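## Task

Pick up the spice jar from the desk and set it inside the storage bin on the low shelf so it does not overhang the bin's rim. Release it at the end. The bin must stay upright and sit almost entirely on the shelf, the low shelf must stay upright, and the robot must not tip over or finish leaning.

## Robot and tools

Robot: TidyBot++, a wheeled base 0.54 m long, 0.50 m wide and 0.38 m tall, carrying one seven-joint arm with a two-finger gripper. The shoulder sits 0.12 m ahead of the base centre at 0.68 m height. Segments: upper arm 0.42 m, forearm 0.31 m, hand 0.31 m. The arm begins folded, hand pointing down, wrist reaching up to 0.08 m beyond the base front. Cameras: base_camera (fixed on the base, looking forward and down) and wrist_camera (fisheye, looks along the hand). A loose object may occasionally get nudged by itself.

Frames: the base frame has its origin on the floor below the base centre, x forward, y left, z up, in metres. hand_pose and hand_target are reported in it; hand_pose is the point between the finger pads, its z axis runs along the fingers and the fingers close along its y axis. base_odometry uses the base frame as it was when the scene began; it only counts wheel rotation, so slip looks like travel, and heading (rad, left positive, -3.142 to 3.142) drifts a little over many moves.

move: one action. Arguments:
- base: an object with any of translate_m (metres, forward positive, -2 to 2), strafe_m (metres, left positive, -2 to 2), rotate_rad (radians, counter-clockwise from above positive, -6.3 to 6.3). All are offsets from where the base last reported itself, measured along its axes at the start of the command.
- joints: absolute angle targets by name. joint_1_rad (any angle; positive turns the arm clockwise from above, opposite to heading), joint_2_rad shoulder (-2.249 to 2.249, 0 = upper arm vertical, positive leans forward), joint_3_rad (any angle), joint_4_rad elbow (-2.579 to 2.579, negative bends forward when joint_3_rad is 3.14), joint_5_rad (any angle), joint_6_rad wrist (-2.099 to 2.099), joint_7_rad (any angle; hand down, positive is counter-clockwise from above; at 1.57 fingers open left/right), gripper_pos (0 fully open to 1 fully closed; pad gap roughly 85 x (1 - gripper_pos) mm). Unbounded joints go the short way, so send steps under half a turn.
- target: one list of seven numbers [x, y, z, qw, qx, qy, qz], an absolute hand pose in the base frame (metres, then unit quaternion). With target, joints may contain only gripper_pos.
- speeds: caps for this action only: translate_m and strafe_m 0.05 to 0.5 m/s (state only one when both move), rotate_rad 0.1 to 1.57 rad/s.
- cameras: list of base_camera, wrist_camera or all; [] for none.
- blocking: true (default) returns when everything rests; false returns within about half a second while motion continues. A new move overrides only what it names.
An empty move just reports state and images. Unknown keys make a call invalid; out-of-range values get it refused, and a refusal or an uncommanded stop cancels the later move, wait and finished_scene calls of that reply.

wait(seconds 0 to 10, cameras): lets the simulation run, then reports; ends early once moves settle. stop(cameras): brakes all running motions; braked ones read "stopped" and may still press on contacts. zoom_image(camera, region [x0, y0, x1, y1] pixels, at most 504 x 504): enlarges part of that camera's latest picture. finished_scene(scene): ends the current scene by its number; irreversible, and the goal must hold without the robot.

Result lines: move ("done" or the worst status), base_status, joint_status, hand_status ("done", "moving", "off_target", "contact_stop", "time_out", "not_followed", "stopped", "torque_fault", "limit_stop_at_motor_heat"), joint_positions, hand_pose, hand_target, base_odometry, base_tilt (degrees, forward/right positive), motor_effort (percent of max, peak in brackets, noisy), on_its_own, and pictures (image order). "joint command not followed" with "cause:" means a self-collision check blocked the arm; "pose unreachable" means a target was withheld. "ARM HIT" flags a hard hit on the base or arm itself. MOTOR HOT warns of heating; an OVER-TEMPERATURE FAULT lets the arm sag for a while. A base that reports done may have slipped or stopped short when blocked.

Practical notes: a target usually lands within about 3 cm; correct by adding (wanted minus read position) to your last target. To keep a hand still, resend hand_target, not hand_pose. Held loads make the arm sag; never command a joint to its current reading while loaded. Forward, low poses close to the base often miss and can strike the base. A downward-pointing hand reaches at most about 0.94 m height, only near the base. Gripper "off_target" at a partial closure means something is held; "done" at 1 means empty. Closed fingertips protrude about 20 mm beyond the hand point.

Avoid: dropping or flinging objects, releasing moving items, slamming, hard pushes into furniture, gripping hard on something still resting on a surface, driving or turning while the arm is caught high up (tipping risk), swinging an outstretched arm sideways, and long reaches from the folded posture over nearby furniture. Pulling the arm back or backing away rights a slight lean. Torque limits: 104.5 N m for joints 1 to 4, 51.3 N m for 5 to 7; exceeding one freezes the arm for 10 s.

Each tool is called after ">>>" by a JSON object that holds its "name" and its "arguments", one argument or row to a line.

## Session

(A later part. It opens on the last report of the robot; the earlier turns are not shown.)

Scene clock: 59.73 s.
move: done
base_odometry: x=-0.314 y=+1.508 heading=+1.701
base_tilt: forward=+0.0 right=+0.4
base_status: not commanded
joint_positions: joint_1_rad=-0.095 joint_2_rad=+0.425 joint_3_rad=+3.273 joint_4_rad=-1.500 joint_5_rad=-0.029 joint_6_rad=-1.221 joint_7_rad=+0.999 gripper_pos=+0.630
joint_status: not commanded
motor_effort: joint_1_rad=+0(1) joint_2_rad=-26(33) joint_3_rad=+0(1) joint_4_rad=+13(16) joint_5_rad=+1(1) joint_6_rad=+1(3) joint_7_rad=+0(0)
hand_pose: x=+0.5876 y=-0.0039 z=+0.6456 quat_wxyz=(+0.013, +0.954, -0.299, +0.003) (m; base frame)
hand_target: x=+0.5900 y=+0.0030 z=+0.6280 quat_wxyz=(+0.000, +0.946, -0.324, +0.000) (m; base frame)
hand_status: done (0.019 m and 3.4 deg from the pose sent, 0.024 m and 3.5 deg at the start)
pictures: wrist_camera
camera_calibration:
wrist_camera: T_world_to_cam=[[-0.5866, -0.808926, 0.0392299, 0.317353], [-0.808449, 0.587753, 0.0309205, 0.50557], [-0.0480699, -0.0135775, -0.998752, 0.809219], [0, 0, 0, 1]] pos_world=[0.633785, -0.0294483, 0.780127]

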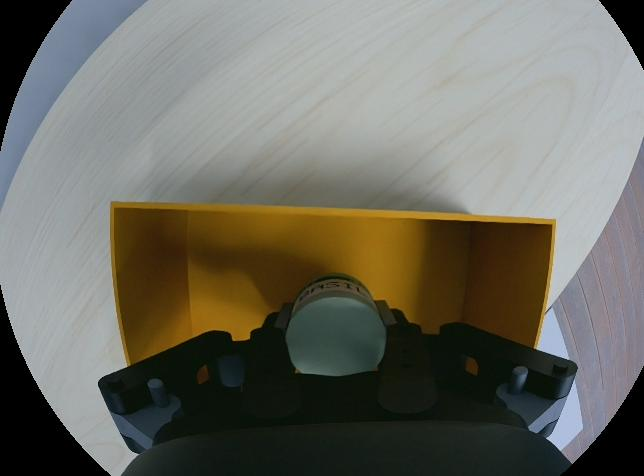

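>>> {"name": "move", "arguments": {
  "target": [0.590, 0.003, 0.634, 0, 0.946, -0.324, 0],
  "cameras": []
}}

>>> {"name": "move", "arguments": {
  "joints": {"gripper_pos":0.52},
  "cameras": ["wrist_camera"]
}}

Scene clock: 60.40 s.
move: done
base_odometry: x=-0.314 y=+1.508 heading=+1.701
base_tilt: forward=+0.0 right=+0.5
base_status: not commanded
joint_positions: joint_1_rad=-0.095 joint_2_rad=+0.425 joint_3_rad=+3.273 joint_4_rad=-1.500 joint_5_rad=-0.029 joint_6_rad=-1.221 joint_7_rad=+0.999 gripper_pos=+0.630
joint_status: not commanded
motor_effort: joint_1_rad=-1(1) joint_2_rad=-27(27) joint_3_rad=+0(1) joint_4_rad=+14(14) joint_5_rad=+1(1) joint_6_rad=+2(2) joint_7_rad=+0(0)
hand_pose: x=+0.5877 y=-0.0038 z=+0.6457 quat_wxyz=(+0.013, +0.954, -0.299, +0.003) (m; base frame)
hand_target: x=+0.5900 y=+0.0030 z=+0.6340 quat_wxyz=(+0.000, +0.946, -0.324, +0.000) (m; base frame)
hand_status: done (0.014 m and 3.4 deg from the pose sent, 0.014 m and 3.4 deg at the start)
pictures: none
No camera images: "cameras" was empty.

Scene clock: 61.13 s.
move: done
base_odometry: x=-0.314 y=+1.508 heading=+1.701
base_tilt: forward=-0.1 right=+0.5
base_status: not commanded
joint_positions: joint_1_rad=-0.095 joint_2_rad=+0.434 joint_3_rad=+3.273 joint_4_rad=-1.500 joint_5_rad=-0.029 joint_6_rad=-1.221 joint_7_rad=+0.999 gripper_pos=+0.520
joint_status: all done
motor_effort: joint_1_rad=+0(1) joint_2_rad=-31(34) joint_3_rad=+0(1) joint_4_rad=+16(16) joint_5_rad=+1(1) joint_6_rad=+0(2) joint_7_rad=+0(0)
hand_pose: x=+0.5873 y=-0.0039 z=+0.6413 quat_wxyz=(+0.015, +0.954, -0.299, -0.001) (m; base frame)
hand_target: x=+0.5900 y=+0.0030 z=+0.6340 quat_wxyz=(+0.000, +0.946, -0.324, +0.000) (m; base frame)
hand_status: not commanded
pictures: wrist_camera
camera_calibration:
wrist_camera: T_world_to_cam=[[-0.586166, -0.808924, 0.0453021, 0.313211], [-0.808172, 0.587735, 0.0377601, 0.500974], [-0.0571707, -0.0144782, -0.998259, 0.80995], [0, 0, 0, 1]] pos_world=[0.634772, -0.0293497, 0.775435]

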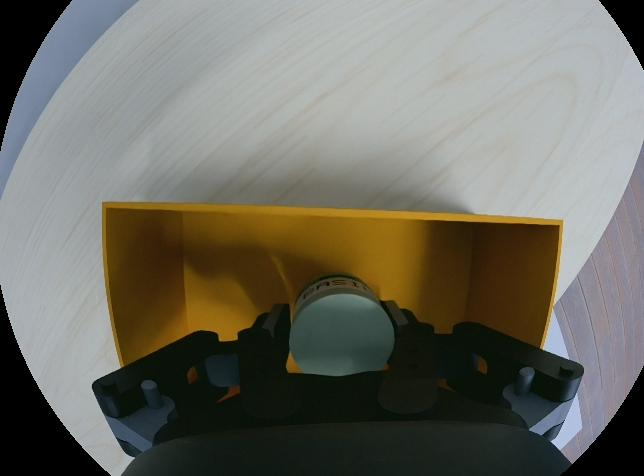

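>>> {"name": "move", "arguments": {
  "joints": {"gripper_pos":0.45},
  "cameras": []
}}

>>> {"name": "move", "arguments": {
  "target": [0.588, 0.002, 0.665, 0, 0.946, -0.324, 0],
  "cameras": ["wrist_camera"]
}}

Scene clock: 61.80 s.
move: done
base_odometry: x=-0.314 y=+1.508 heading=+1.701
base_tilt: forward=+0.0 right=+0.5
base_status: not commanded
joint_positions: joint_1_rad=-0.095 joint_2_rad=+0.434 joint_3_rad=+3.273 joint_4_rad=-1.500 joint_5_rad=-0.029 joint_6_rad=-1.221 joint_7_rad=+0.999 gripper_pos=+0.450
joint_status: all done
motor_effort: joint_1_rad=+0(1) joint_2_rad=-32(32) joint_3_rad=+1(1) joint_4_rad=+15(16) joint_5_rad=+1(1) joint_6_rad=+1(1) joint_7_rad=+0(1)
hand_pose: x=+0.5873 y=-0.0039 z=+0.6413 quat_wxyz=(+0.015, +0.954, -0.299, -0.001) (m; base frame)
hand_target: x=+0.5900 y=+0.0030 z=+0.6340 quat_wxyz=(+0.000, +0.946, -0.324, +0.000) (m; base frame)
hand_status: not commanded
pictures: none
No camera images: "cameras" was empty.

Scene clock: 62.57 s.
move: done
base_odometry: x=-0.314 y=+1.508 heading=+1.701
base_tilt: forward=+0.0 right=+0.5
base_status: not commanded
joint_positions: joint_1_rad=-0.095 joint_2_rad=+0.433 joint_3_rad=+3.273 joint_4_rad=-1.467 joint_5_rad=-0.029 joint_6_rad=-1.252 joint_7_rad=+0.999 gripper_pos=+0.450
joint_status: not commanded
motor_effort: joint_1_rad=-1(1) joint_2_rad=-33(33) joint_3_rad=+0(1) joint_4_rad=+16(17) joint_5_rad=+1(1) joint_6_rad=+1(1) joint_7_rad=+0(0)
hand_pose: x=+0.5912 y=-0.0034 z=+0.6510 quat_wxyz=(+0.014, +0.954, -0.298, +0.000) (m; base frame)
hand_target: x=+0.5880 y=+0.0020 z=+0.6650 quat_wxyz=(+0.000, +0.946, -0.324, +0.000) (m; base frame)
hand_status: done (0.015 m and 3.5 deg from the pose sent, 0.024 m and 3.5 deg at the start)
pictures: wrist_camera
camera_calibration:
wrist_camera: T_world_to_cam=[[-0.585475, -0.809499, 0.0439358, 0.315978], [-0.808811, 0.586947, 0.0363017, 0.504692], [-0.0551742, -0.014282, -0.998375, 0.818768], [0, 0, 0, 1]] pos_world=[0.638372, -0.0287504, 0.785233]

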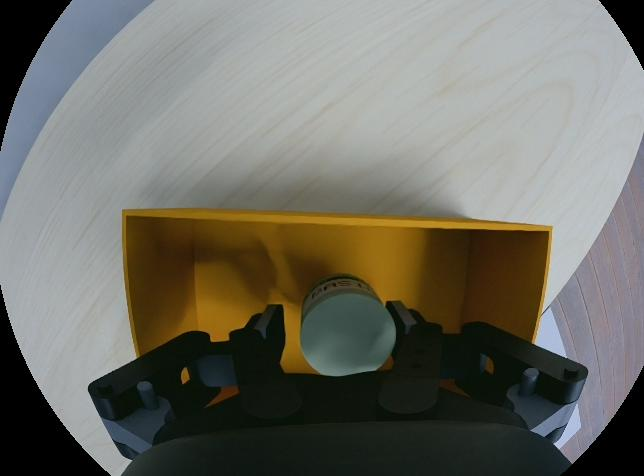

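>>> {"name": "move", "arguments": {
  "target": [0.583, 0.002, 0.72, 0, 0.946, -0.324, 0],
  "cameras": ["wrist_camera"]
}}

>>> {"name": "move", "arguments": {
  "target": [0.575, 0.0, 0.80, 0, 0.946, -0.324, 0],
  "cameras": []
}}

>>> {"name": "move", "arguments": {
  "target": [0.47, 0.0, 0.90, 0, 0.946, -0.324, 0],
  "cameras": ["wrist_camera"]
}}

Scene clock: 63.97 s.
move: done
base_odometry: x=-0.314 y=+1.508 heading=+1.701
base_tilt: forward=+0.0 right=+0.5
base_status: not commanded
joint_positions: joint_1_rad=-0.095 joint_2_rad=+0.398 joint_3_rad=+3.273 joint_4_rad=-1.354 joint_5_rad=-0.029 joint_6_rad=-1.384 joint_7_rad=+0.999 gripper_pos=+0.450
joint_status: not commanded
motor_effort: joint_1_rad=+0(1) joint_2_rad=-32(35) joint_3_rad=+0(1) joint_4_rad=+16(17) joint_5_rad=+1(1) joint_6_rad=+1(1) joint_7_rad=+0(0)
hand_pose: x=+0.5945 y=-0.0013 z=+0.7021 quat_wxyz=(+0.010, +0.955, -0.297, +0.007) (m; base frame)
hand_target: x=+0.5830 y=+0.0020 z=+0.7200 quat_wxyz=(+0.000, +0.946, -0.324, +0.000) (m; base frame)
hand_status: done (0.022 m and 3.5 deg from the pose sent, 0.070 m and 3.5 deg at the start)
pictures: wrist_camera
camera_calibration:
wrist_camera: T_world_to_cam=[[-0.584418, -0.810874, 0.0306404, 0.326048], [-0.810511, 0.585142, 0.026085, 0.512504], [-0.0390807, -0.00958986, -0.99919, 0.861085], [0, 0, 0, 1]] pos_world=[0.63959, -0.0272456, 0.837028]

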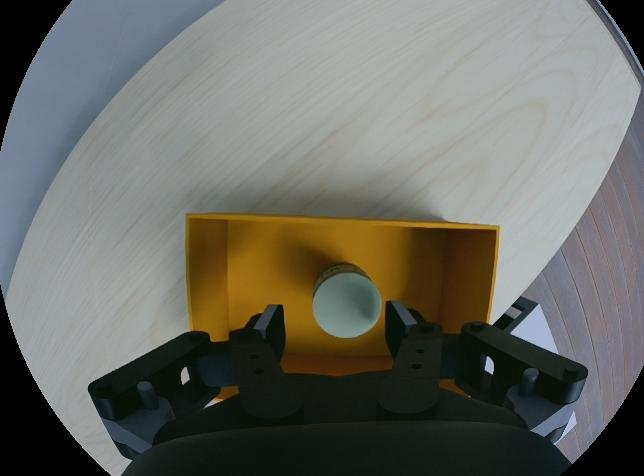

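Scene clock: 65.23 s.
move: done
base_odometry: x=-0.314 y=+1.508 heading=+1.701
base_tilt: forward=-0.1 right=+0.6
base_status: not commanded
joint_positions: joint_1_rad=-0.094 joint_2_rad=+0.377 joint_3_rad=+3.273 joint_4_rad=-1.134 joint_5_rad=-0.029 joint_6_rad=-1.627 joint_7_rad=+0.999 gripper_pos=+0.450
joint_status: not commanded
motor_effort: joint_1_rad=+0(1) joint_2_rad=-31(33) joint_3_rad=+0(1) joint_4_rad=+17(18) joint_5_rad=+1(1) joint_6_rad=+0(1) joint_7_rad=+0(1)
hand_pose: x=+0.5902 y=+0.0021 z=+0.7807 quat_wxyz=(+0.008, +0.956, -0.295, +0.006) (m; base frame)
hand_target: x=+0.5750 y=+0.0000 z=+0.8000 quat_wxyz=(+0.000, +0.946, -0.324, +0.000) (m; base frame)
hand_status: done (0.025 m and 3.7 deg from the pose sent, 0.100 m and 3.5 deg at the start)
pictures: none
No camera images: "cameras" was empty.

Scene clock: 66.47 s.
move: done
base_odometry: x=-0.314 y=+1.508 heading=+1.701
base_tilt: forward=+0.0 right=+0.5
base_status: not commanded
joint_positions: joint_1_rad=-0.079 joint_2_rad=+0.145 joint_3_rad=+3.255 joint_4_rad=-1.082 joint_5_rad=-0.029 joint_6_rad=-1.886 joint_7_rad=+0.975 gripper_pos=+0.450
joint_status: not commanded
motor_effort: joint_1_rad=+0(1) joint_2_rad=-22(34) joint_3_rad=+0(1) joint_4_rad=+16(18) joint_5_rad=+1(1) joint_6_rad=+1(2) joint_7_rad=+0(0)
hand_pose: x=+0.4862 y=+0.0013 z=+0.8930 quat_wxyz=(-0.009, +0.952, -0.305, +0.013) (m; base frame)
hand_target: x=+0.4700 y=+0.0000 z=+0.9000 quat_wxyz=(+0.000, +0.946, -0.324, +0.000) (m; base frame)
hand_status: done (0.018 m and 2.9 deg from the pose sent, 0.169 m and 3.7 deg at the start)
pictures: wrist_camera
camera_calibration:
wrist_camera: T_world_to_cam=[[-0.597237, -0.802012, -0.00926708, 0.300761], [-0.801895, 0.596831, 0.0275163, 0.412763], [-0.0165375, 0.0238649, -0.999578, 1.0369], [0, 0, 0, 1]] pos_world=[0.527766, -0.0298814, 1.0279]

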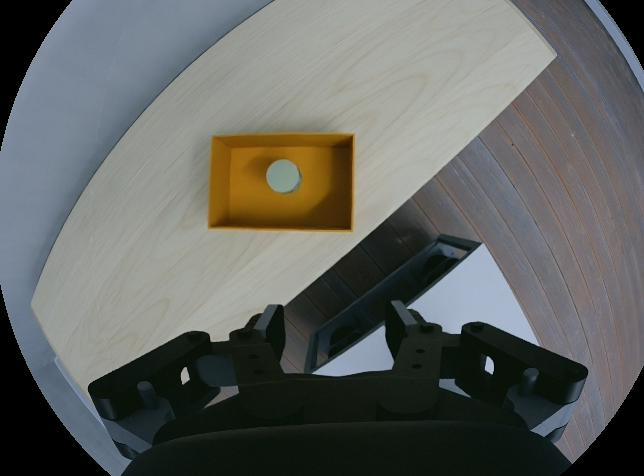

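>>> {"name": "finished_scene", "arguments": {
  "scene": 2
}}

The scene is finished: the task was done.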